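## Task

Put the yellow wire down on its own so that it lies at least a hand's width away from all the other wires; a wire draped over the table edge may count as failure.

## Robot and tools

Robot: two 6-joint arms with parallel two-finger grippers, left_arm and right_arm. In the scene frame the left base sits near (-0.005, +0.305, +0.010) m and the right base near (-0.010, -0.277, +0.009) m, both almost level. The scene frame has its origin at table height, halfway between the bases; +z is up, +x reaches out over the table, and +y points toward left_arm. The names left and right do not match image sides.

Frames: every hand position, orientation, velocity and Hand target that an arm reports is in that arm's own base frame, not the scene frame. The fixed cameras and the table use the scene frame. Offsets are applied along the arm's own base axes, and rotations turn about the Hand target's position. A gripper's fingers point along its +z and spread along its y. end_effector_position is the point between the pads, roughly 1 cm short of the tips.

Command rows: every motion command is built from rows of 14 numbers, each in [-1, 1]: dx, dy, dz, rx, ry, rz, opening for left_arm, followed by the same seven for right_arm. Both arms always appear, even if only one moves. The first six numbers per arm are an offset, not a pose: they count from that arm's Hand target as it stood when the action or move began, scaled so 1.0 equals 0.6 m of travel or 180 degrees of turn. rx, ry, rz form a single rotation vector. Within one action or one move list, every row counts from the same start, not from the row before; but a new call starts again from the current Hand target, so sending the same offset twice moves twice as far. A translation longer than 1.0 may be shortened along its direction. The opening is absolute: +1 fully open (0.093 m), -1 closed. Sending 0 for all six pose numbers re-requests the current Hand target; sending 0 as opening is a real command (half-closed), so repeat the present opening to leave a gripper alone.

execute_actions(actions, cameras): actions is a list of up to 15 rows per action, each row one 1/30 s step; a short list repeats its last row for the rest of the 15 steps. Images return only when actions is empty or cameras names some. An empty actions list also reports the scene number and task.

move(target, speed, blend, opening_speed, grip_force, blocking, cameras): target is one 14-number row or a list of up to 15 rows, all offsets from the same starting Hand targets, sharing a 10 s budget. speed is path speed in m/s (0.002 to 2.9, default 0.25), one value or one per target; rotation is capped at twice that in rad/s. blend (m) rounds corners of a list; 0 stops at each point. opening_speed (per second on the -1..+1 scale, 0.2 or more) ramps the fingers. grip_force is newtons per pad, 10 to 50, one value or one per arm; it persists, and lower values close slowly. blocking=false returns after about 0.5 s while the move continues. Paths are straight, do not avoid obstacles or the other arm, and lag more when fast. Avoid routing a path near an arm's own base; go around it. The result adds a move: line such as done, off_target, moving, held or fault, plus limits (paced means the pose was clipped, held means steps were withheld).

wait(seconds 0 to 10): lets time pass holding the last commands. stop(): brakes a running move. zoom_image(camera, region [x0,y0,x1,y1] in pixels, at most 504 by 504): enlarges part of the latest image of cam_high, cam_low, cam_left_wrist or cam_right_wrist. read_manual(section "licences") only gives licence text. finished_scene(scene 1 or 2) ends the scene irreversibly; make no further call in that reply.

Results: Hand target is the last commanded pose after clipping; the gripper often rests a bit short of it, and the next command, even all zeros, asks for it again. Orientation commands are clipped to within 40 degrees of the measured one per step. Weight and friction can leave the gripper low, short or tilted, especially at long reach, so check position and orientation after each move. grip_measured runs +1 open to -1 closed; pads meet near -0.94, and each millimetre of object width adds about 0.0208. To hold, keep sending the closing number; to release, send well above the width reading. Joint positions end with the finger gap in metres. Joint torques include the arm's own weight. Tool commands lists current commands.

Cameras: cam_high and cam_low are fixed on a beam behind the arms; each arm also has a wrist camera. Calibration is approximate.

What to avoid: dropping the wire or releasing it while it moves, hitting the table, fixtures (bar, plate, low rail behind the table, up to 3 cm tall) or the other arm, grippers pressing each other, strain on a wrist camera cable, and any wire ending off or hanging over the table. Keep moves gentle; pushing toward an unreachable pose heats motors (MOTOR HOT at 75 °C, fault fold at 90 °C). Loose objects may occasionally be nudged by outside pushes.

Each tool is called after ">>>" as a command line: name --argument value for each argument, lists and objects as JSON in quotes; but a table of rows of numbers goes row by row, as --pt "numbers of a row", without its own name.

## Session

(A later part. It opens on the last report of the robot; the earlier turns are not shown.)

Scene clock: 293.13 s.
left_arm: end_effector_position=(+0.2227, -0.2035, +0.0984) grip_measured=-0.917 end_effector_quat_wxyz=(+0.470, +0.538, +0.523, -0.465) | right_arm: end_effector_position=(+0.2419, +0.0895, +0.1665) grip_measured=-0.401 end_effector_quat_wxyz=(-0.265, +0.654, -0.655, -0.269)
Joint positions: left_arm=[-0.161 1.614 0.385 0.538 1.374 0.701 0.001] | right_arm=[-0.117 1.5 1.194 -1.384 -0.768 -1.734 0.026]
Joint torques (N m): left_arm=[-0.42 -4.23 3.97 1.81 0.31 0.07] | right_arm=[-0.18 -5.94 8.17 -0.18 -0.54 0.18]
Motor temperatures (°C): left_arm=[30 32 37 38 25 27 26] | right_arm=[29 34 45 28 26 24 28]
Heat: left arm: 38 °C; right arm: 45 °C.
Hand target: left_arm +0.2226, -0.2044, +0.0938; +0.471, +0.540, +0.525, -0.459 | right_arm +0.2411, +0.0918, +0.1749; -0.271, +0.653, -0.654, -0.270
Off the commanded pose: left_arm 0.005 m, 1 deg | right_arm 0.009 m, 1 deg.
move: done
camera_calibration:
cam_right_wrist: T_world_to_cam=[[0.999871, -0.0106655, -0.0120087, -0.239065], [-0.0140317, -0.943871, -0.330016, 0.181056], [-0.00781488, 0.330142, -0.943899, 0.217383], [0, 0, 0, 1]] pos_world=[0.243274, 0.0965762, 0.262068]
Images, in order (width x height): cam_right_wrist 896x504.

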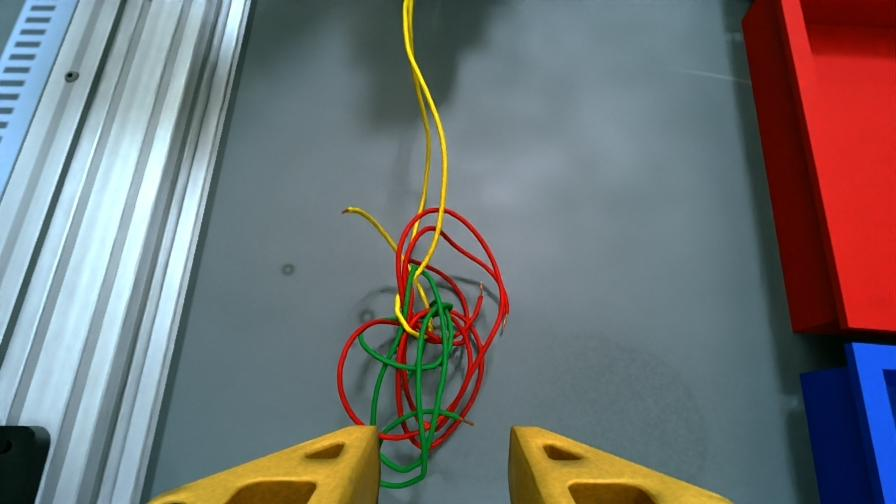

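>>> move --target '[0,0,0,0,0,0,-0.924208,-0.022,0.048,-0.2,0,0,0,-0.66]' --cameras '["cam_right_wrist"]' --speed 0.25

>>> zoom_image --camera "cam_right_wrist" --region '[250, 104, 650, 504]'

Scene clock: 310.00 s.
left_arm: end_effector_position=(+0.2227, -0.2035, +0.0984) grip_measured=-0.917 end_effector_quat_wxyz=(+0.470, +0.538, +0.523, -0.465) | right_arm: end_effector_position=(+0.2302, +0.1181, +0.0587) grip_measured=-0.659 end_effector_quat_wxyz=(-0.271, +0.656, -0.654, -0.263)
Joint positions: left_arm=[-0.161 1.614 0.385 0.538 1.374 0.701 0.001] | right_arm=[0.002 1.526 0.771 -0.803 -0.774 -1.567 0.014]
Joint torques (N m): left_arm=[-0.4 -4.23 3.96 1.81 0.31 0.07] | right_arm=[-0.17 -3.89 4.82 0.5 -0.49 0.17]
Heat: left arm: 38 °C; right arm: 47 °C.
Hand target: left_arm +0.2226, -0.2044, +0.0938; +0.471, +0.540, +0.525, -0.459 | right_arm +0.2279, +0.1207, +0.0549; -0.271, +0.653, -0.654, -0.270
Off the commanded pose: left_arm 0.005 m, 1 deg | right_arm 0.005 m, 1 deg.
move: done
camera_calibration:
cam_right_wrist: T_world_to_cam=[[0.999921, -0.0117389, 0.00454961, -0.229258], [-0.00958806, -0.944251, -0.329087, 0.171267], [0.00815911, 0.329017, -0.944289, 0.102577], [0, 0, 0, 1]] pos_world=[0.230045, 0.125278, 0.154267]
Images, in order (width x height): cam_right_wrist 896x504.

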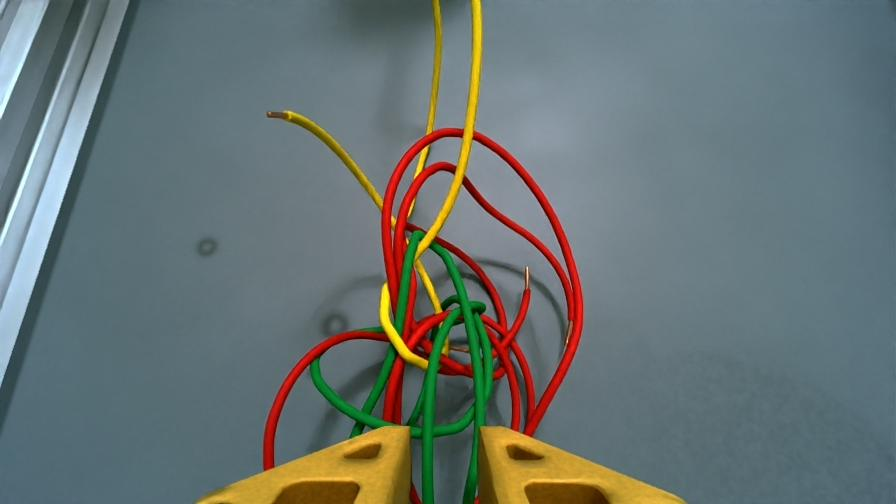

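Scaled by 1.260 from the camera's 896x504 image, which has a finer 1280x720 frame.

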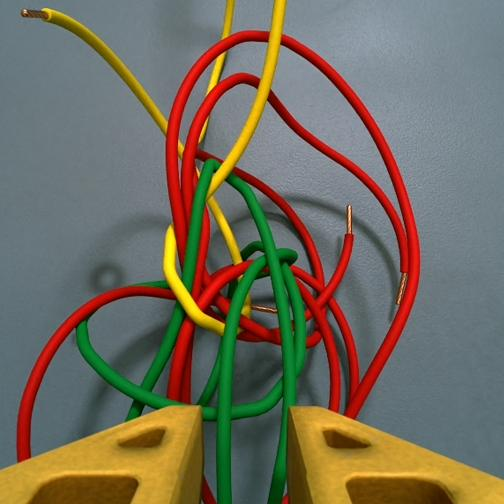

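>>> move --pt "0 0 0 0 0 0 -0.924208 -0.003 0.045 -0.01 0 0 0 -0.74" --pt "0 0 0 0 0 0 -0.924208 -0.003 0.064 -0.05 0 0 0 -0.74" --cameras '["cam_right_wrist"]' --speed 0.15

>>> zoom_image --camera "cam_right_wrist" --region '[250, 104, 650, 504]'

Scene clock: 319.30 s.
left_arm: end_effector_position=(+0.2227, -0.2035, +0.0984) grip_measured=-0.917 end_effector_quat_wxyz=(+0.470, +0.538, +0.523, -0.465) | right_arm: end_effector_position=(+0.2265, +0.1583, +0.0296) grip_measured=-0.739 end_effector_quat_wxyz=(-0.272, +0.653, -0.653, -0.272)
Joint positions: left_arm=[-0.161 1.614 0.385 0.538 1.374 0.701 0.001] | right_arm=[0.17 1.568 0.66 -0.493 -0.774 -1.331 0.01]
Joint torques (N m): left_arm=[-0.4 -4.23 3.96 1.81 0.31 0.08] | right_arm=[-0.03 -4.05 4.93 0.93 -0.36 0.14]
Heat: left arm: 38 °C; right arm: 45 °C.
Hand target: left_arm +0.2226, -0.2044, +0.0938; +0.471, +0.540, +0.525, -0.459 | right_arm +0.2260, +0.1591, +0.0248; -0.271, +0.653, -0.654, -0.270
Off the commanded pose: left_arm 0.005 m, 1 deg | right_arm 0.005 m, 0 deg.
move: done
camera_calibration:
cam_right_wrist: T_world_to_cam=[[0.999918, -0.0111077, -0.00638288, -0.224622], [-0.0126222, -0.939411, -0.342559, 0.199979], [-0.00219111, 0.342612, -0.939475, 0.0619122], [0, 0, 0, 1]] pos_world=[0.227264, 0.164156, 0.125236]
Images, in order (width x height): cam_right_wrist 896x504.

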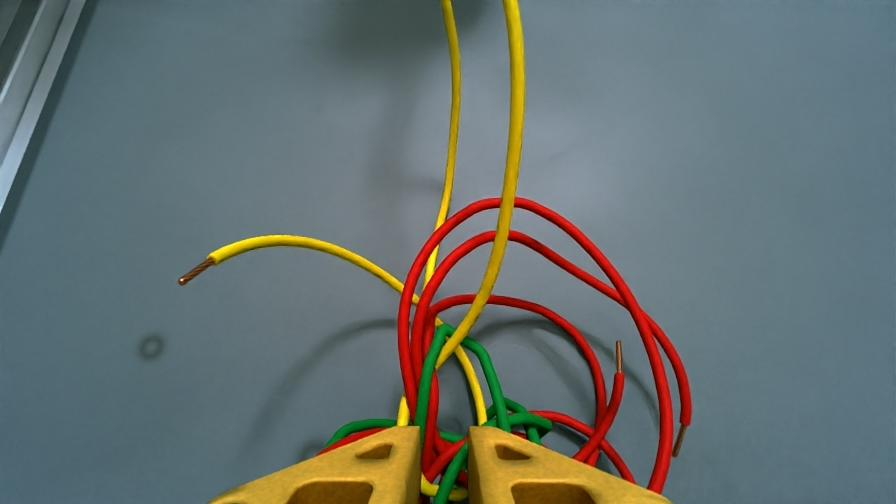

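Scaled by 1.260 from the camera's 896x504 image, which has a finer 1280x720 frame.

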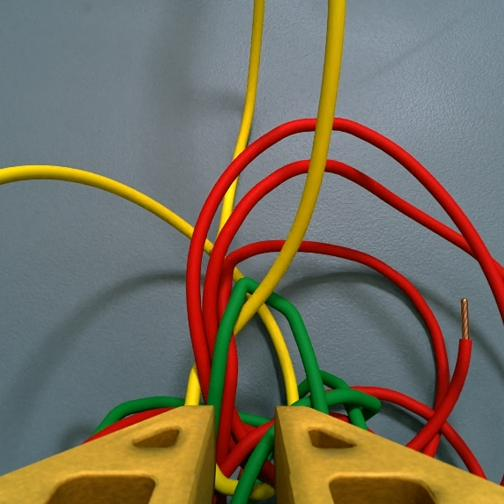

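>>> move --pt "0 0 0 0 0 0 -0.924208 0.011 0.01 0.0 0 0 0 -0.78" --pt "0 0 0 0 0 0 -0.924208 0.011 0.02 -0.03 0 0 0 -0.78" --cameras '["cam_right_wrist"]' --speed 0.1

>>> zoom_image --camera "cam_right_wrist" --region '[300, 204, 600, 504]'

Scene clock: 326.93 s.
left_arm: end_effector_position=(+0.2227, -0.2036, +0.0984) grip_measured=-0.917 end_effector_quat_wxyz=(+0.471, +0.538, +0.522, -0.465) | right_arm: end_effector_position=(+0.2336, +0.1712, +0.0148) grip_measured=-0.778 end_effector_quat_wxyz=(-0.275, +0.652, -0.651, -0.274)
Joint positions: left_arm=[-0.161 1.614 0.385 0.539 1.374 0.701 0.001] | right_arm=[0.214 1.642 0.651 -0.365 -0.774 -1.271 0.008]
Joint torques (N m): left_arm=[-0.42 -4.23 3.95 1.81 0.31 0.07] | right_arm=[0.02 -3.9 4.52 1.09 -0.25 0.23]
Heat: left arm: 38 °C; right arm: 45 °C.
Hand target: left_arm +0.2226, -0.2044, +0.0938; +0.472, +0.540, +0.525, -0.459 | right_arm +0.2326, +0.1710, +0.0069; -0.271, +0.653, -0.654, -0.270
Off the commanded pose: left_arm 0.005 m, 1 deg | right_arm 0.008 m, 1 deg.
move: done
camera_calibration:
cam_right_wrist: T_world_to_cam=[[0.999941, -0.00977852, -0.00479749, -0.231997], [-0.0108401, -0.936384, -0.350809, 0.206246], [-0.00106191, 0.35084, -0.936435, 0.0419411], [0, 0, 0, 1]] pos_world=[0.234264, 0.176142, 0.110515]
Images, in order (width x height): cam_right_wrist 896x504.

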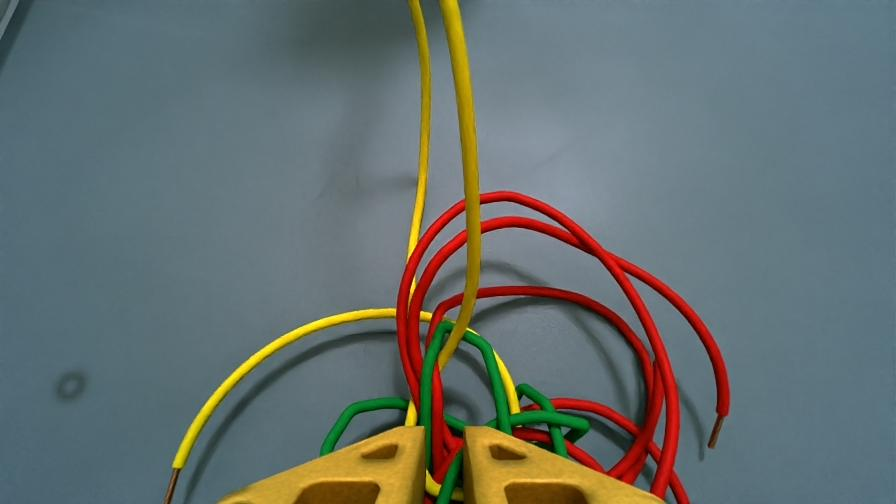

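Scaled by 1.680 from the camera's 896x504 image, which has a finer 1280x720 frame.

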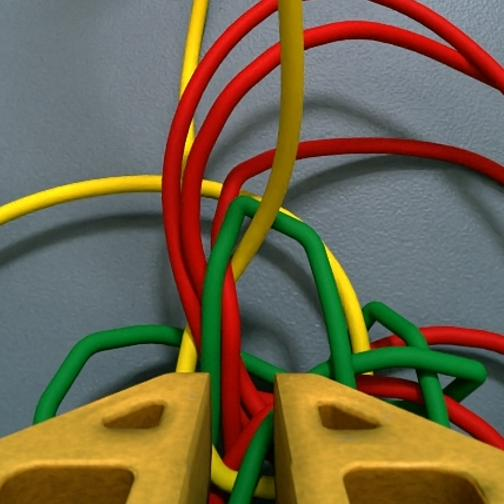

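>>> move --pt "0 0 0 0 0 0 -0.924208 0 -0.02 0.06 0 0 0 -0.66" --pt "0 0 0 0 0 0 -0.924208 0.015 0.02 0.05 0 0 0 -0.66" --pt "0 0 0 0 0 0 -0.924208 0.016 0.026 -0.004 0 0 0 -0.66" --cameras '["cam_right_wrist"]' --speed 0.15

>>> zoom_image --camera "cam_right_wrist" --region '[300, 204, 600, 504]'

Scene clock: 339.70 s.
left_arm: end_effector_position=(+0.2227, -0.2036, +0.0984) grip_measured=-0.917 end_effector_quat_wxyz=(+0.471, +0.538, +0.522, -0.465) | right_arm: end_effector_position=(+0.2425, +0.1869, +0.0124) grip_measured=-0.661 end_effector_quat_wxyz=(-0.274, +0.652, -0.651, -0.275)
Joint positions: left_arm=[-0.161 1.614 0.385 0.539 1.374 0.701 0.001] | right_arm=[0.267 1.686 0.683 -0.307 -0.763 -1.2 0.013]
Joint torques (N m): left_arm=[-0.4 -4.23 3.97 1.81 0.31 0.07] | right_arm=[0.05 -4.36 4.6 1.17 -0.27 0.12]
Heat: left arm: 37 °C; right arm: 44 °C.
Hand target: left_arm +0.2226, -0.2044, +0.0938; +0.472, +0.540, +0.525, -0.459 | right_arm +0.2423, +0.1867, +0.0045; -0.271, +0.653, -0.654, -0.270
Off the commanded pose: left_arm 0.005 m, 1 deg | right_arm 0.008 m, 1 deg.
move: done
camera_calibration:
cam_right_wrist: T_world_to_cam=[[0.999931, -0.00879319, -0.00785002, -0.240918], [-0.0109888, -0.93635, -0.350896, 0.220244], [-0.00426488, 0.350958, -0.936382, 0.0349473], [0, 0, 0, 1]] pos_world=[0.243471, 0.191842, 0.108115]
Images, in order (width x height): cam_right_wrist 896x504.

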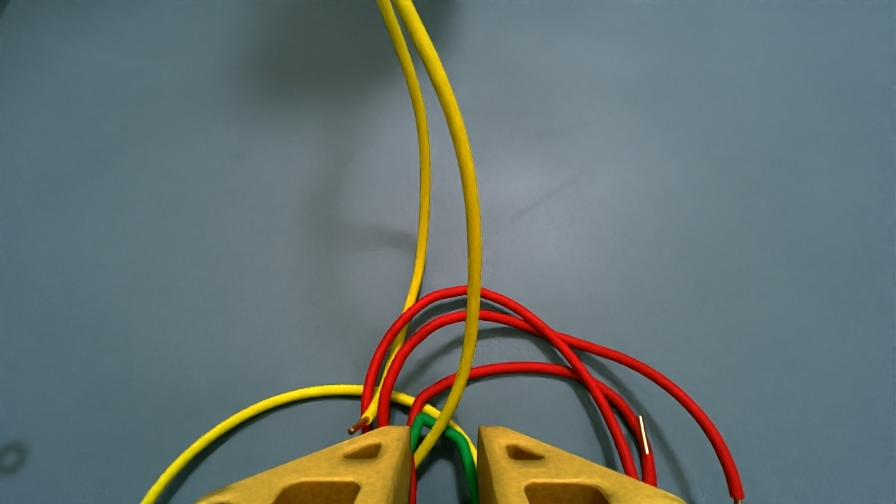

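Scaled by 1.680 from the camera's 896x504 image, which has a finer 1280x720 frame.

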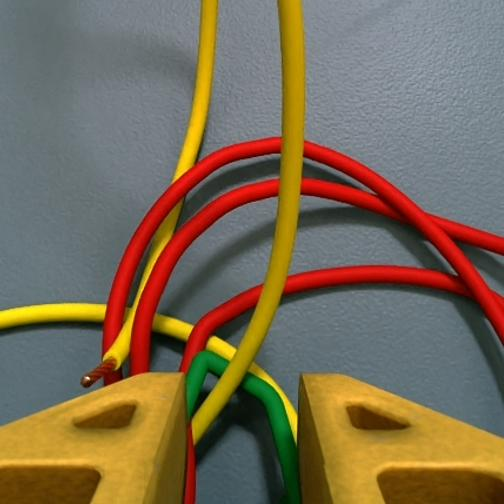

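>>> move --pt "0 0 0 0 0 0 -0.924208 0.003 0.004 0 0 0 0 -1" --pt "0 0 0 0 0 0 -0.924208 0.08 0.03 0.12 0 0 0 -1" --cameras '["cam_right_wrist","cam_high"]' --speed 0.08

>>> zoom_image --camera "cam_right_wrist" --region '[200, 104, 600, 504]'

Scene clock: 348.73 s.
left_arm: end_effector_position=(+0.2227, -0.2036, +0.0984) grip_measured=-0.917 end_effector_quat_wxyz=(+0.471, +0.538, +0.522, -0.465) | right_arm: end_effector_position=(+0.2890, +0.2032, +0.0753) grip_measured=-0.977 end_effector_quat_wxyz=(-0.277, +0.653, -0.651, -0.270)
Joint positions: left_arm=[-0.161 1.614 0.385 0.539 1.374 0.701 0.001] | right_arm=[0.281 1.693 0.997 -0.589 -0.752 -1.179 0]
Joint torques (N m): left_arm=[-0.4 -4.25 3.96 1.81 0.31 0.08] | right_arm=[-0.1 -6.35 8.62 0.72 -0.32 0.17]
Heat: left arm: 37 °C; right arm: 43 °C.
Hand target: left_arm +0.2226, -0.2044, +0.0938; +0.472, +0.540, +0.525, -0.459 | right_arm +0.2903, +0.2046, +0.0765; -0.271, +0.653, -0.654, -0.270
Off the commanded pose: left_arm 0.005 m, 1 deg | right_arm 0.002 m, 1 deg.
move: done
camera_calibration:
cam_right_wrist: T_world_to_cam=[[0.999918, -0.0125098, 0.00276429, -0.286786], [-0.010769, -0.937581, -0.347601, 0.258089], [0.00694016, 0.347542, -0.937639, 0.0858715], [0, 0, 0, 1]] pos_world=[0.288946, 0.208548, 0.171021]
Images, in order (width x height): cam_high 896x504, cam_right_wrist 896x504.

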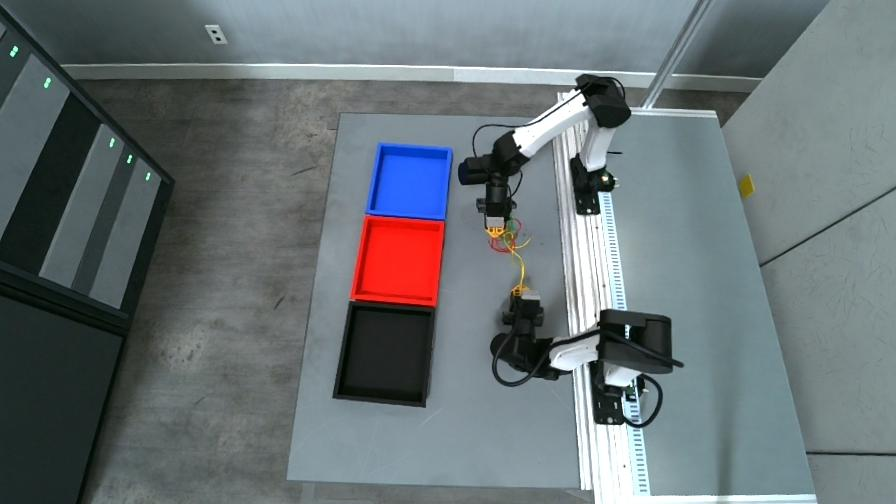

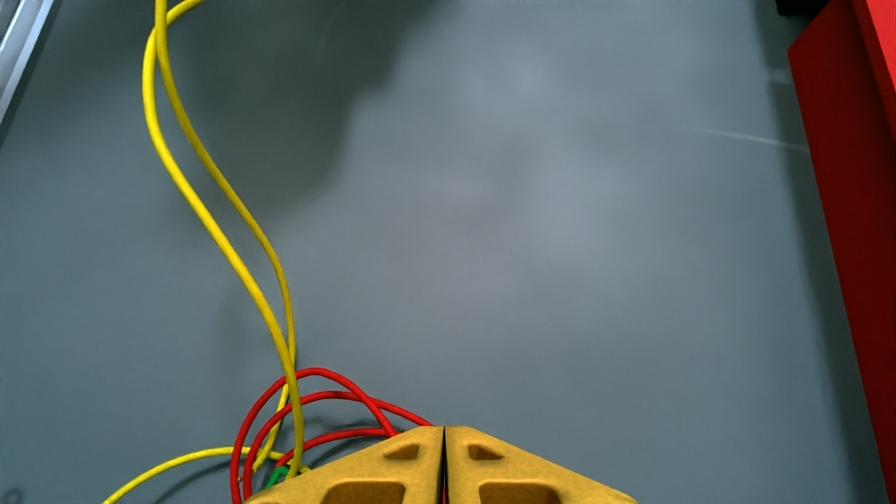

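Scaled by 1.260 from the camera's 896x504 image, which has a finer 1280x720 frame.

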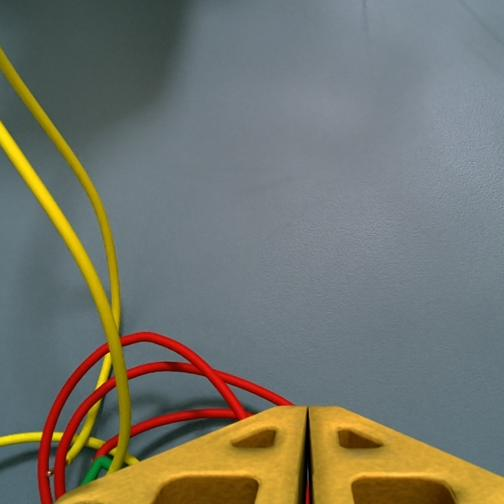

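>>> move --pt "0 0 0 0 0 0 -0.924208 -0.04 -0.01 -0.07 0 0 0 -1" --pt "0 0 0 0 0 0 -0.924208 -0.04 -0.01 -0.07 0 0 0 -0.6" --pt "0 0 0 0 0 0 -0.924208 -0.07 -0.07 0.03 0 0 0 -0.66" --cameras '["cam_right_wrist"]' --speed 0.15

>>> zoom_image --camera "cam_right_wrist" --region '[280, 204, 580, 504]'

Scene clock: 357.63 s.
left_arm: end_effector_position=(+0.2227, -0.2036, +0.0984) grip_measured=-0.917 end_effector_quat_wxyz=(+0.471, +0.538, +0.522, -0.465) | right_arm: end_effector_position=(+0.2454, +0.1616, +0.0848) grip_measured=-0.659 end_effector_quat_wxyz=(-0.260, +0.652, -0.659, -0.269)
Joint positions: left_arm=[-0.161 1.614 0.385 0.539 1.374 0.701 0.001] | right_arm=[0.179 1.52 0.88 -0.771 -0.753 -1.317 0.014]
Joint torques (N m): left_arm=[-0.4 -4.22 3.96 1.81 0.31 0.07] | right_arm=[-0.92 -6.19 8.39 0.41 -0.55 0.01]
Heat: left arm: 37 °C; right arm: 44 °C.
Hand target: left_arm +0.2226, -0.2044, +0.0938; +0.472, +0.540, +0.525, -0.459 | right_arm +0.2482, +0.1627, +0.0945; -0.271, +0.653, -0.654, -0.270
Off the commanded pose: left_arm 0.005 m, 1 deg | right_arm 0.010 m, 1 deg.
move: done
camera_calibration:
cam_right_wrist: T_world_to_cam=[[0.999642, -0.0159331, -0.0215165, -0.241109], [-0.0220102, -0.94662, -0.321599, 0.223879], [-0.0152439, 0.321957, -0.946631, 0.119877], [0, 0, 0, 1]] pos_world=[0.247777, 0.169491, 0.180291]
Images, in order (width x height): cam_right_wrist 896x504.

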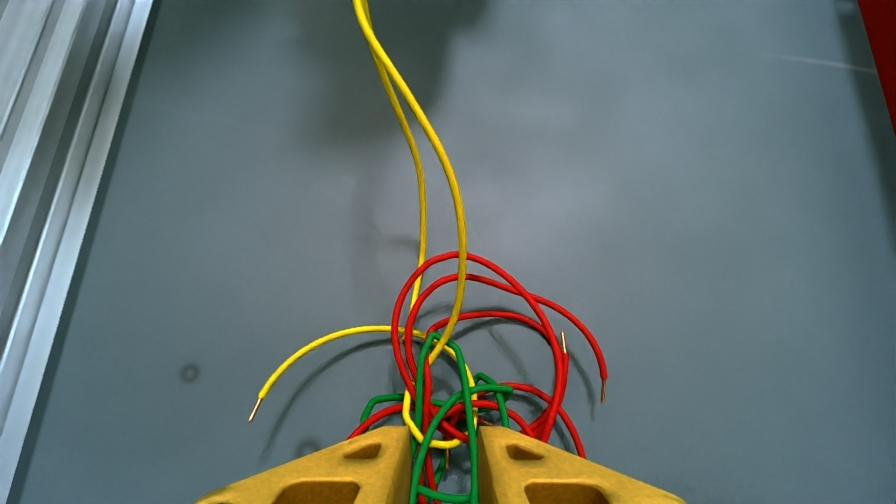

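Scaled by 1.680 from the camera's 896x504 image, which has a finer 1280x720 frame.

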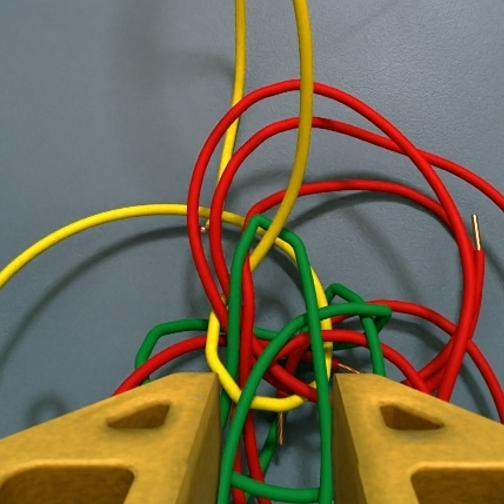

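>>> move --pt "0 0 0 0 0 0 -0.924208 0.012 0.025 -0.08 0 0 0 -0.7" --pt "0 0 0 0 0 0 -0.924208 0.012 0.031 -0.164 0 0 0 -0.7" --pt "0 0 0 0 0 0 -0.924208 0.012 0.031 -0.164 0 0 0 -1" --cameras '["cam_right_wrist"]' --speed 0.12

>>> zoom_image --camera "cam_right_wrist" --region '[300, 204, 600, 504]'

Scene clock: 367.10 s.
left_arm: end_effector_position=(+0.2227, -0.2036, +0.0984) grip_measured=-0.917 end_effector_quat_wxyz=(+0.471, +0.538, +0.522, -0.465) | right_arm: end_effector_position=(+0.2549, +0.1830, +0.0088) grip_measured=-0.973 end_effector_quat_wxyz=(-0.277, +0.649, -0.650, -0.284)
Joint positions: left_arm=[-0.161 1.614 0.385 0.539 1.374 0.701 0.001] | right_arm=[0.231 1.749 0.731 -0.325 -0.79 -1.242 0]
Joint torques (N m): left_arm=[-0.42 -4.23 3.96 1.81 0.31 0.07] | right_arm=[0.21 -4.25 4.21 1.21 -0.09 0.18]
Heat: left arm: 37 °C; right arm: 45 °C.
Hand target: left_arm +0.2226, -0.2044, +0.0938; +0.472, +0.540, +0.525, -0.459 | right_arm +0.2555, +0.1812, -0.0039; -0.271, +0.653, -0.654, -0.270
Off the commanded pose: left_arm 0.005 m, 1 deg | right_arm 0.013 m, 2 deg.
move: off_target (right_arm); target 3's new opening was sent with right_arm's hand 0.013 m and 2 deg from that target
camera_calibration:
cam_right_wrist: T_world_to_cam=[[0.999837, -0.00836753, -0.0160061, -0.25331], [-0.0136658, -0.92992, -0.367509, 0.215103], [-0.0118093, 0.367668, -0.929882, 0.031807], [0, 0, 0, 1]] pos_world=[0.256583, 0.186215, 0.104575]
Images, in order (width x height): cam_right_wrist 896x504.

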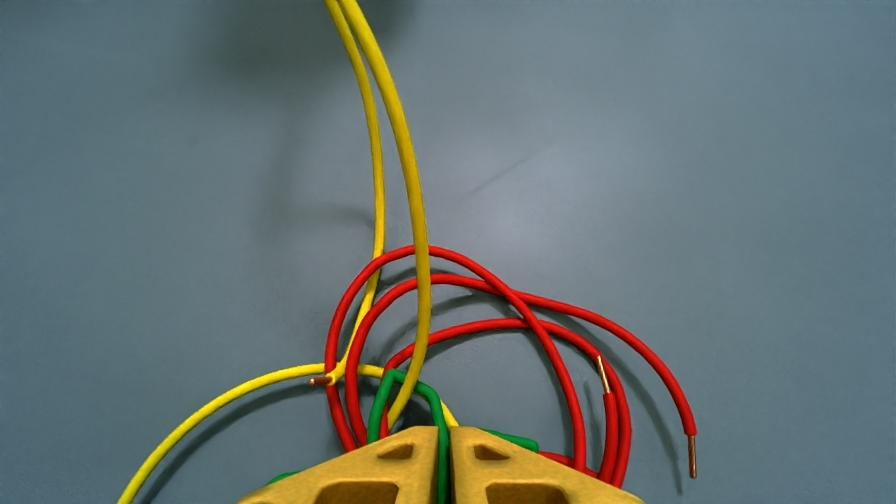

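Scaled by 1.680 from the camera's 896x504 image, which has a finer 1280x720 frame.

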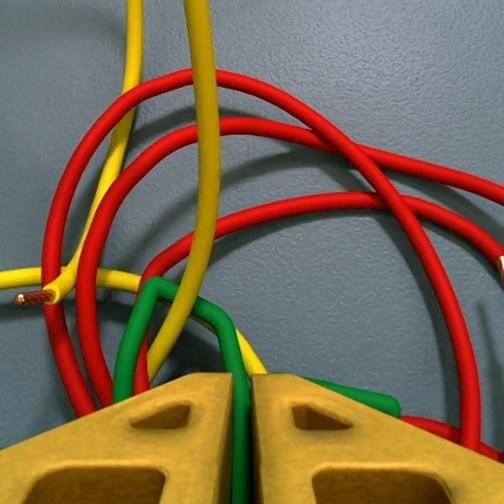

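>>> move --pt "0 0 0 0 0 0 -0.924208 0 0 0.01 0 0 0 -0.6" --pt "0 0 0 0 0 0 -0.924208 0 0 0.06 0 0 0 -0.6" --pt "0 0 0 0 0 0 -0.924208 0.009 0 0.05 0 0 0 -0.6" --pt "0 0 0 0 0 0 -0.924208 0.009 0.002 0.0 0 0 0 -0.6" --cameras '["cam_right_wrist"]' --speed 0.12

>>> zoom_image --camera "cam_right_wrist" --region '[300, 204, 600, 504]'

Scene clock: 377.30 s.
left_arm: end_effector_position=(+0.2228, -0.2036, +0.0984) grip_measured=-0.917 end_effector_quat_wxyz=(+0.471, +0.538, +0.523, -0.465) | right_arm: end_effector_position=(+0.2605, +0.1840, +0.0078) grip_measured=-0.601 end_effector_quat_wxyz=(-0.276, +0.651, -0.650, -0.279)
Joint positions: left_arm=[-0.161 1.614 0.385 0.539 1.374 0.701 0.001] | right_arm=[0.234 1.766 0.753 -0.327 -0.78 -1.242 0.016]
Joint torques (N m): left_arm=[-0.42 -4.23 3.96 1.81 0.31 0.07] | right_arm=[-0.18 -4.37 4.46 1.22 -0.22 0.16]
Heat: left arm: 37 °C; right arm: 44 °C.
Hand target: left_arm +0.2226, -0.2044, +0.0938; +0.472, +0.540, +0.525, -0.459 | right_arm +0.2608, +0.1825, -0.0039; -0.271, +0.653, -0.654, -0.270
Off the commanded pose: left_arm 0.005 m, 1 deg | right_arm 0.012 m, 1 deg.
move: off_target (right_arm)
camera_calibration:
cam_right_wrist: T_world_to_cam=[[0.999904, -0.00800756, -0.0113047, -0.259075], [-0.0115336, -0.933222, -0.359115, 0.215787], [-0.00767414, 0.359211, -0.933225, 0.0311087], [0, 0, 0, 1]] pos_world=[0.261778, 0.188128, 0.103595]
Images, in order (width x height): cam_right_wrist 896x504.

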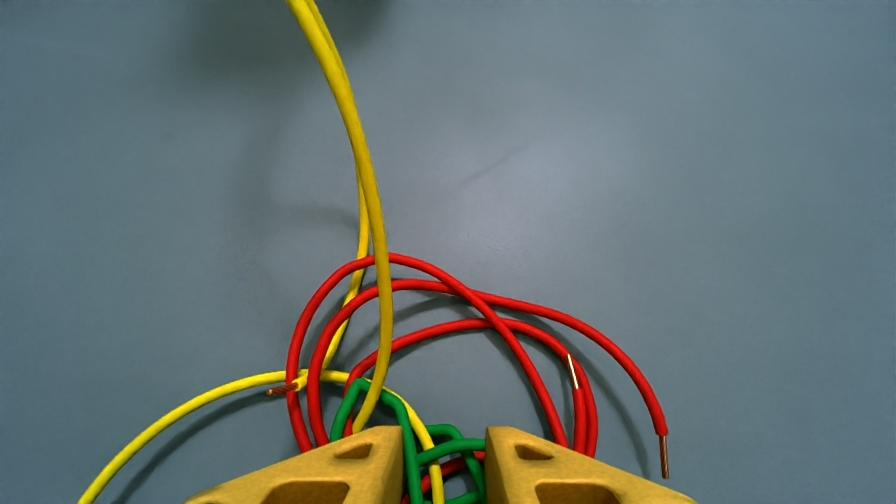

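Scaled by 1.680 from the camera's 896x504 image, which has a finer 1280x720 frame.

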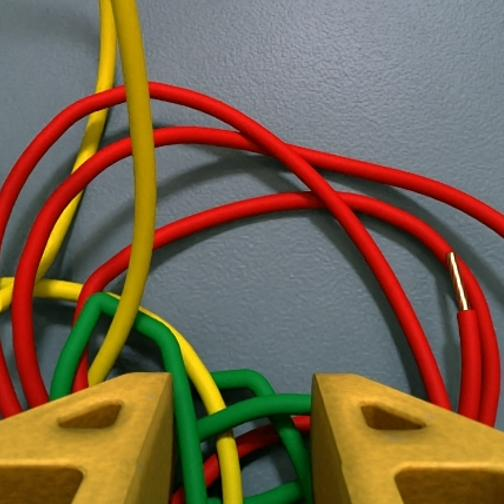

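>>> move --pt "0 0 0 0 0 0 -0.924208 -0.008 0.02 0.06 0 0 0 -0.72" --pt "0 0 0 0 0 0 -0.924208 -0.007 0.02 0.0 0 0 0 -0.72" --cameras '["cam_right_wrist"]' --speed 0.12

>>> zoom_image --camera "cam_right_wrist" --region '[300, 204, 600, 504]'

Scene clock: 384.67 s.
left_arm: end_effector_position=(+0.2228, -0.2036, +0.0984) grip_measured=-0.917 end_effector_quat_wxyz=(+0.471, +0.538, +0.523, -0.465) | right_arm: end_effector_position=(+0.2582, +0.1966, +0.0071) grip_measured=-0.719 end_effector_quat_wxyz=(-0.279, +0.653, -0.647, -0.276)
Joint positions: left_arm=[-0.161 1.614 0.385 0.539 1.374 0.701 0.001] | right_arm=[0.283 1.759 0.735 -0.262 -0.766 -1.182 0.011]
Joint torques (N m): left_arm=[-0.4 -4.23 3.96 1.81 0.32 0.07] | right_arm=[-0.44 -4.55 4.42 1.18 -0.12 0.13]
Heat: left arm: 37 °C; right arm: 43 °C.
Hand target: left_arm +0.2226, -0.2044, +0.0938; +0.472, +0.540, +0.525, -0.459 | right_arm +0.2566, +0.1944, -0.0039; -0.271, +0.653, -0.654, -0.270
Off the commanded pose: left_arm 0.005 m, 1 deg | right_arm 0.011 m, 1 deg.
move: off_target (right_arm)
camera_calibration:
cam_right_wrist: T_world_to_cam=[[0.999988, -0.00492338, 0.000289749, -0.257406], [-0.00448997, -0.933118, -0.359543, 0.22542], [0.00204053, 0.359537, -0.933129, 0.0232219], [0, 0, 0, 1]] pos_world=[0.258368, 0.200727, 0.102792]
Images, in order (width x height): cam_right_wrist 896x504.

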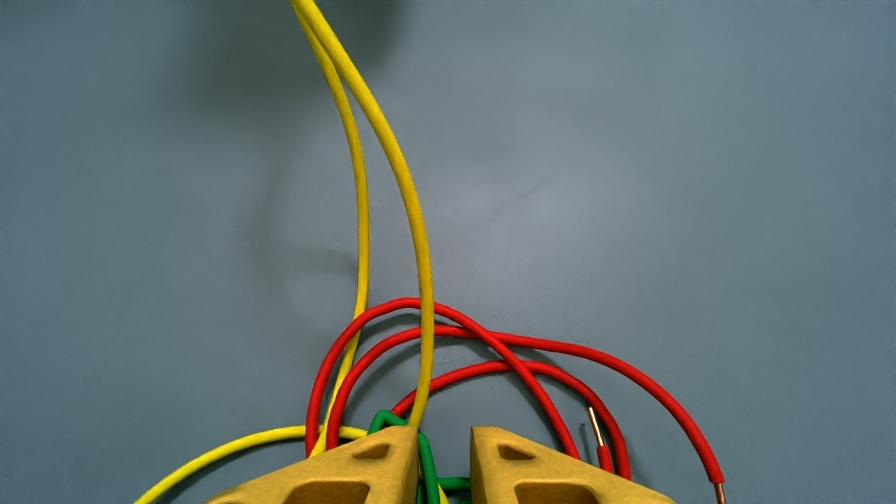

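Scaled by 1.680 from the camera's 896x504 image, which has a finer 1280x720 frame.

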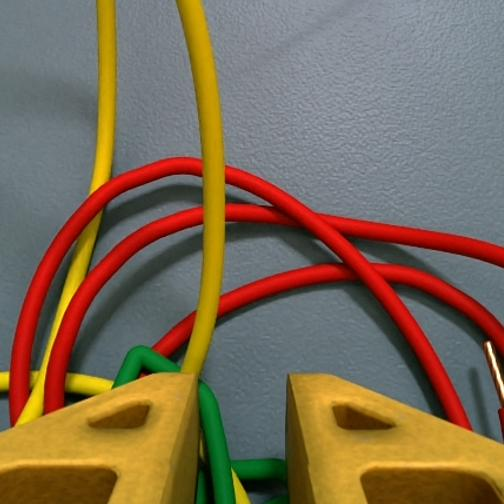

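>>> move --pt "0 0 0 0 0 0 -0.924208 -0.002 -0.003 -0.003 0 0 0 -1" --pt "0 0 0 0 0 0 -0.924208 0.03 0 0.04 0 0 0 -1" --cameras '["cam_right_wrist"]' --speed 0.08

>>> zoom_image --camera "cam_right_wrist" --region '[300, 204, 600, 504]'

Scene clock: 389.87 s.
left_arm: end_effector_position=(+0.2228, -0.2035, +0.0984) grip_measured=-0.917 end_effector_quat_wxyz=(+0.471, +0.538, +0.523, -0.465) | right_arm: end_effector_position=(+0.2714, +0.1962, +0.0202) grip_measured=-0.973 end_effector_quat_wxyz=(-0.275, +0.652, -0.651, -0.273)
Joint positions: left_arm=[-0.161 1.614 0.385 0.539 1.373 0.701 0.001] | right_arm=[0.273 1.759 0.814 -0.355 -0.758 -1.191 0]
Joint torques (N m): left_arm=[-0.4 -4.23 3.96 1.81 0.32 0.08] | right_arm=[-0.84 -6 7.69 0.63 -0.31 0.05]
Heat: left arm: 37 °C; right arm: 43 °C.
Hand target: left_arm +0.2226, -0.2044, +0.0938; +0.472, +0.540, +0.525, -0.459 | right_arm +0.2746, +0.1945, +0.0201; -0.271, +0.653, -0.654, -0.270
Off the commanded pose: left_arm 0.005 m, 1 deg | right_arm 0.004 m, 1 deg.
move: done
camera_calibration:
cam_right_wrist: T_world_to_cam=[[0.999937, -0.0106333, -0.00371522, -0.269372], [-0.0112612, -0.937006, -0.349131, 0.232195], [0.000231226, 0.349151, -0.937066, 0.038261], [0, 0, 0, 1]] pos_world=[0.27196, 0.201345, 0.115919]
Images, in order (width x height): cam_right_wrist 896x504.

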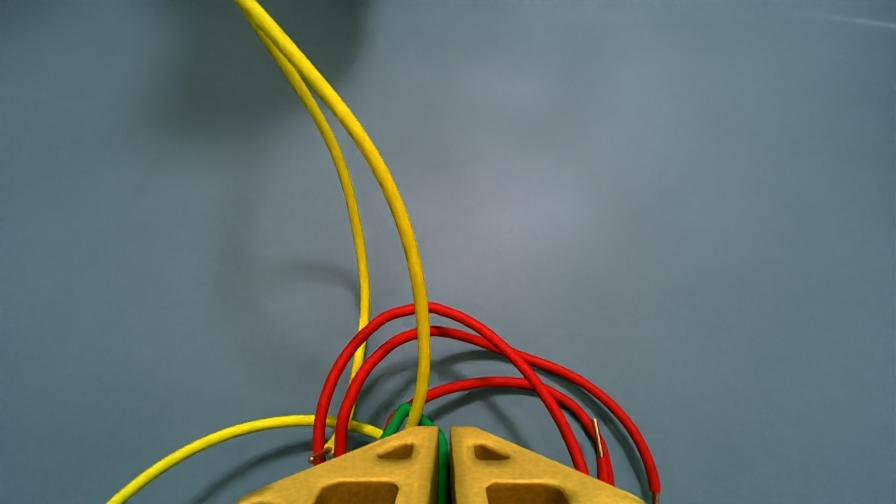

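Scaled by 1.680 from the camera's 896x504 image, which has a finer 1280x720 frame.

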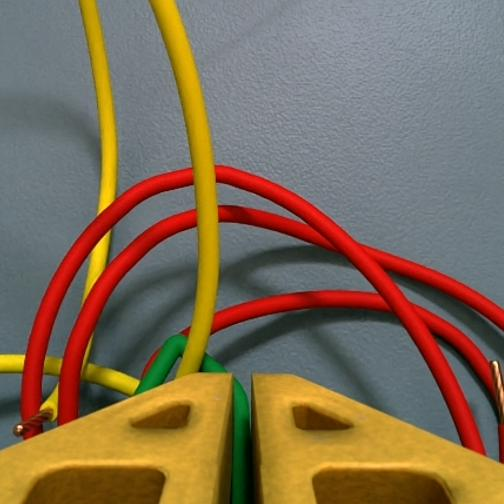

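>>> move --target '[0,0,0,0,0,0,-0.924208,0.05,-0.04,0.1,0,0,0,-1]' --cameras '["cam_right_wrist"]' --speed 0.1

>>> zoom_image --camera "cam_right_wrist" --region '[240, 204, 540, 504]'

Scene clock: 394.13 s.
left_arm: end_effector_position=(+0.2233, -0.2041, +0.0985) grip_measured=-0.917 end_effector_quat_wxyz=(+0.472, +0.539, +0.522, -0.463) | right_arm: end_effector_position=(+0.2992, +0.1713, +0.0690) grip_measured=-0.973 end_effector_quat_wxyz=(-0.258, +0.651, -0.659, -0.275)
Joint positions: left_arm=[-0.164 1.614 0.385 0.545 1.37 0.699 0.001] | right_arm=[0.176 1.759 1.067 -0.734 -0.763 -1.326 0]
Joint torques (N m): left_arm=[-0.21 -4.19 3.92 1.79 0.35 0.07] | right_arm=[-1.43 -8.92 8.54 0.46 -0.45 0.05]
Heat: left arm: 37 °C; right arm: 43 °C.
Hand target: left_arm +0.2226, -0.2044, +0.0939; +0.472, +0.540, +0.525, -0.459 | right_arm +0.3046, +0.1704, +0.0800; -0.271, +0.653, -0.654, -0.270
Off the commanded pose: left_arm 0.005 m, 1 deg | right_arm 0.012 m, 2 deg.
move: off_target (right_arm)
camera_calibration:
cam_right_wrist: T_world_to_cam=[[0.999395, -0.0114713, -0.0328265, -0.294974], [-0.0216117, -0.944458, -0.32792, 0.229136], [-0.0272416, 0.328431, -0.944135, 0.104881], [0, 0, 0, 1]] pos_world=[0.302605, 0.178579, 0.164477]
Images, in order (width x height): cam_right_wrist 896x504.

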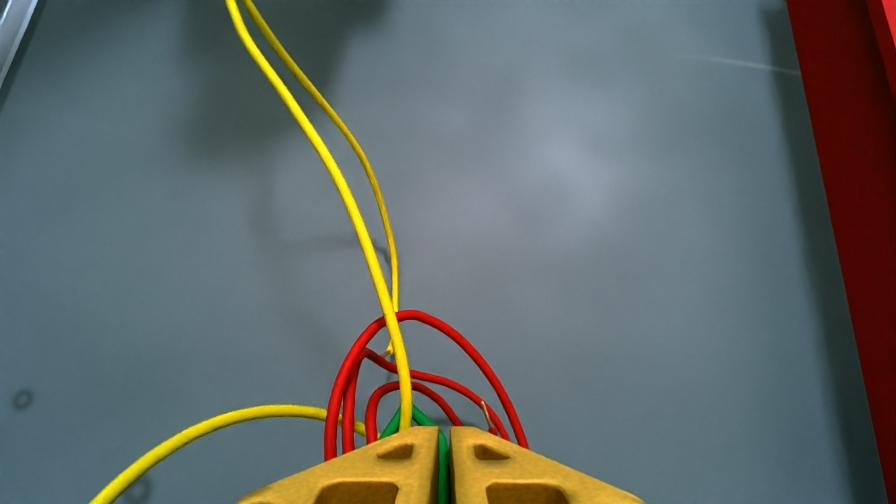

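Scaled by 1.680 from the camera's 896x504 image, which has a finer 1280x720 frame.

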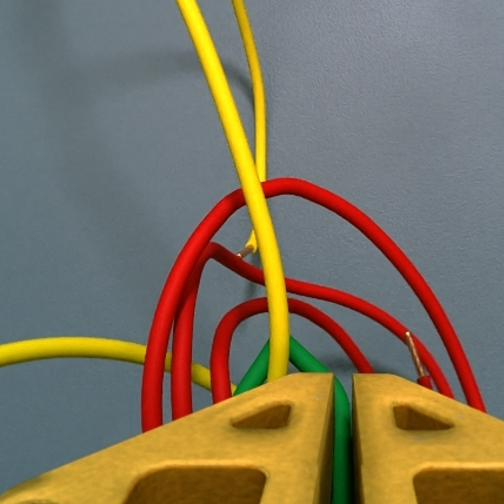

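>>> move --target '[0,0.2,0.12,0,0,0,-0.924208,0,0,0,0,0,0,-1]' --cameras '["cam_right_wrist","cam_low"]' --speed 0.08

>>> zoom_image --camera "cam_low" --region '[340, 160, 480, 280]'

>>> zoom_image --camera "cam_right_wrist" --region '[240, 204, 540, 504]'

Scene clock: 403.73 s.
left_arm: end_effector_position=(+0.2193, -0.0918, +0.1591) grip_measured=-0.917 end_effector_quat_wxyz=(+0.584, +0.394, +0.594, -0.389) | right_arm: end_effector_position=(+0.2943, +0.1874, +0.0844) grip_measured=-0.973 end_effector_quat_wxyz=(-0.281, +0.648, -0.635, -0.312)
Joint positions: left_arm=[0.391 1.191 0.417 -0.417 1.554 1.188 0.001] | right_arm=[0.194 1.754 1.077 -0.741 -0.857 -1.326 0]
Joint torques (N m): left_arm=[2.13 -2.52 7.21 1.05 0.96 0.27] | right_arm=[-3.18 -8.31 7.6 0.51 0.34 -0.02]
Heat: left arm: 36 °C; right arm: 43 °C.
Hand target: left_arm +0.2227, -0.0844, +0.1658; +0.471, +0.540, +0.525, -0.459 | right_arm +0.3047, +0.1705, +0.0801; -0.271, +0.653, -0.654, -0.270
Off the commanded pose: left_arm 0.011 m, 24 deg | right_arm 0.020 m, 5 deg.
joint sent to its limit (left arm) — joint 5 (wrist yaw), upper limit. The joint targets are off in orientation, not in position.
move: off_target (left_arm, right_arm)
camera_calibration:
cam_right_wrist: T_world_to_cam=[[0.998913, 0.0240092, -0.0399603, -0.295231], [0.00531256, -0.910223, -0.414083, 0.242169], [-0.0463146, 0.413421, -0.909361, 0.100813], [0, 0, 0, 1]] pos_world=[0.298293, 0.185838, 0.180156]
Images, in order (width x height): cam_low 896x504, cam_right_wrist 896x504.

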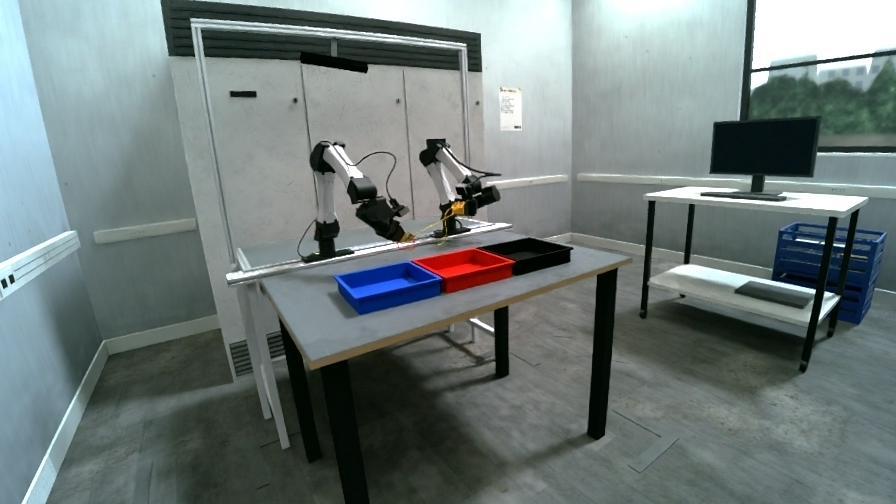

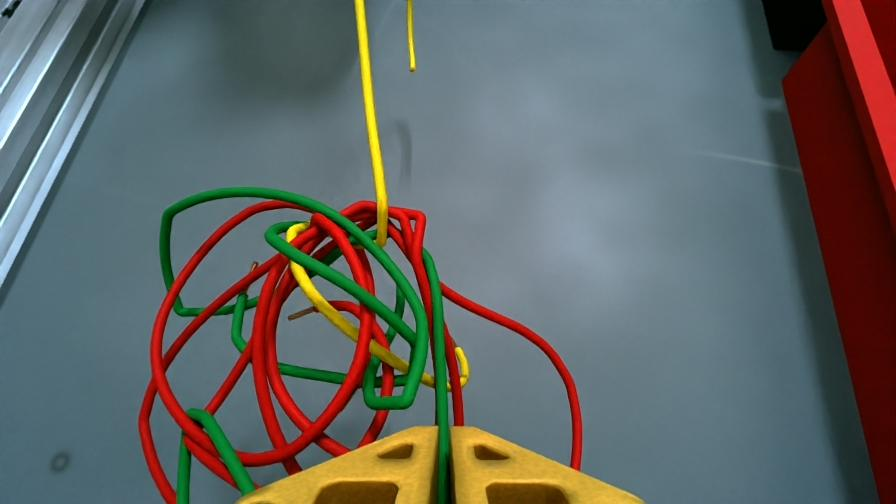

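Scaled by 3.600 from the camera's 896x504 image, which has a finer 1280x720 frame.

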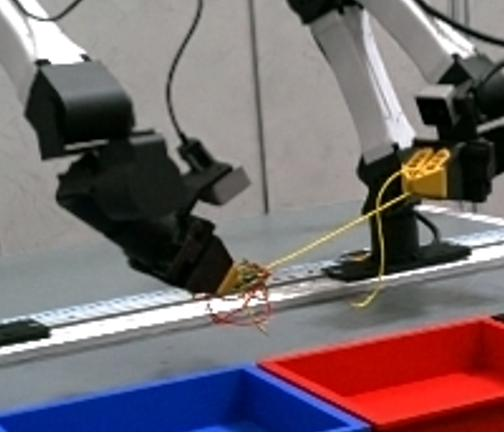

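Scaled by 1.680 from the camera's 896x504 image, which has a finer 1280x720 frame.

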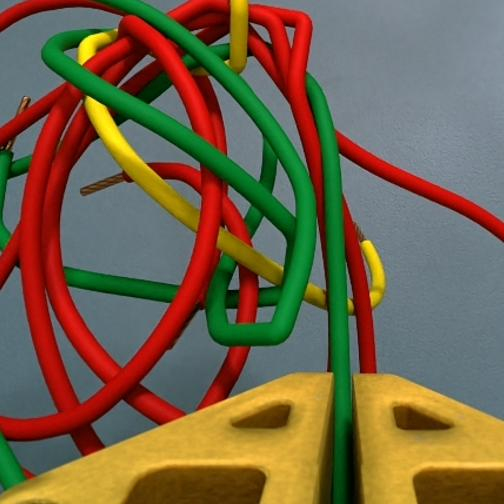

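>>> move --target '[0.05,0.15,0.2,0,0,0.1,-0.924208,0,-0.06,0,0,0,0,-1]' --cameras '["cam_right_wrist","cam_low"]' --speed 0.08

>>> zoom_image --camera "cam_low" --region '[340, 140, 500, 280]'

Scene clock: 410.50 s.
left_arm: end_effector_position=(+0.2458, -0.0135, +0.2694) grip_measured=-0.917 end_effector_quat_wxyz=(+0.623, +0.274, +0.659, -0.319) | right_arm: end_effector_position=(+0.2983, +0.1647, +0.0999) grip_measured=-0.973 end_effector_quat_wxyz=(-0.316, +0.645, -0.615, -0.326)
Joint positions: left_arm=[0.698 1.126 0.855 -1.026 1.55 1.218 0.001] | right_arm=[0.094 1.754 1.105 -0.847 -0.939 -1.486 0]
Joint torques (N m): left_arm=[4.22 -1.61 10.77 1.42 1.05 0.36] | right_arm=[-4.79 -7.25 7.02 0.15 0.92 -0.03]
Heat: left arm: 36 °C; right arm: 44 °C.
Hand target: left_arm +0.2526, +0.0056, +0.2858; +0.538, +0.451, +0.603, -0.380 | right_arm +0.3046, +0.1344, +0.0801; -0.271, +0.653, -0.654, -0.270
Off the commanded pose: left_arm 0.026 m, 24 deg | right_arm 0.037 m, 9 deg.
joint sent to its limit (left arm) — joint 5 (wrist yaw), upper limit. The joint targets are off in orientation, not in position.
move: off_target (left_arm, right_arm)
camera_calibration:
cam_right_wrist: T_world_to_cam=[[0.999417, 0.0340679, -0.0020816, -0.303698], [0.0288558, -0.875941, -0.481555, 0.221957], [-0.0182289, 0.481215, -0.876413, 0.101673], [0, 0, 0, 1]] pos_world=[0.298969, 0.155841, 0.19536]
Images, in order (width x height): cam_low 896x504, cam_right_wrist 896x504.

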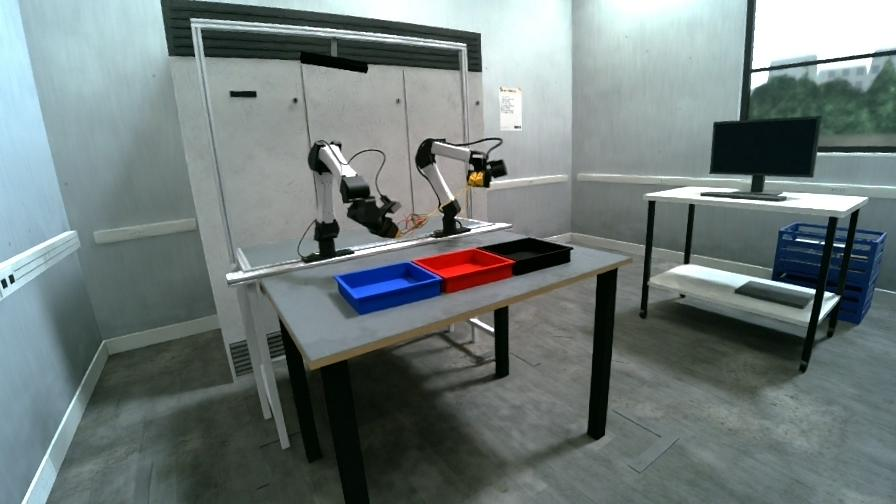

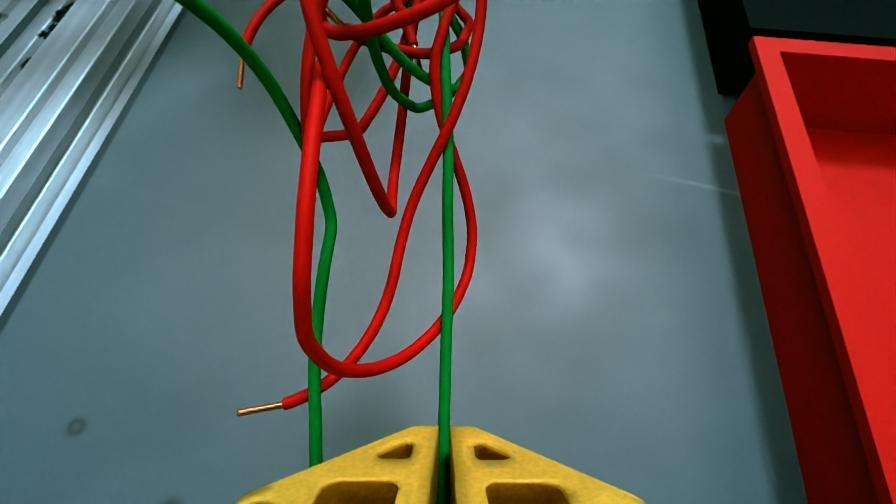

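Scaled by 3.150 from the camera's 896x504 image, which has a finer 1280x720 frame.

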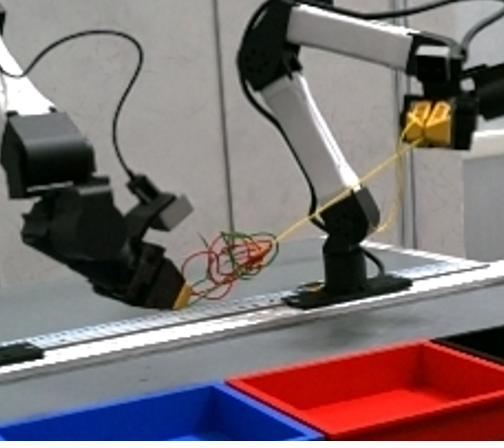

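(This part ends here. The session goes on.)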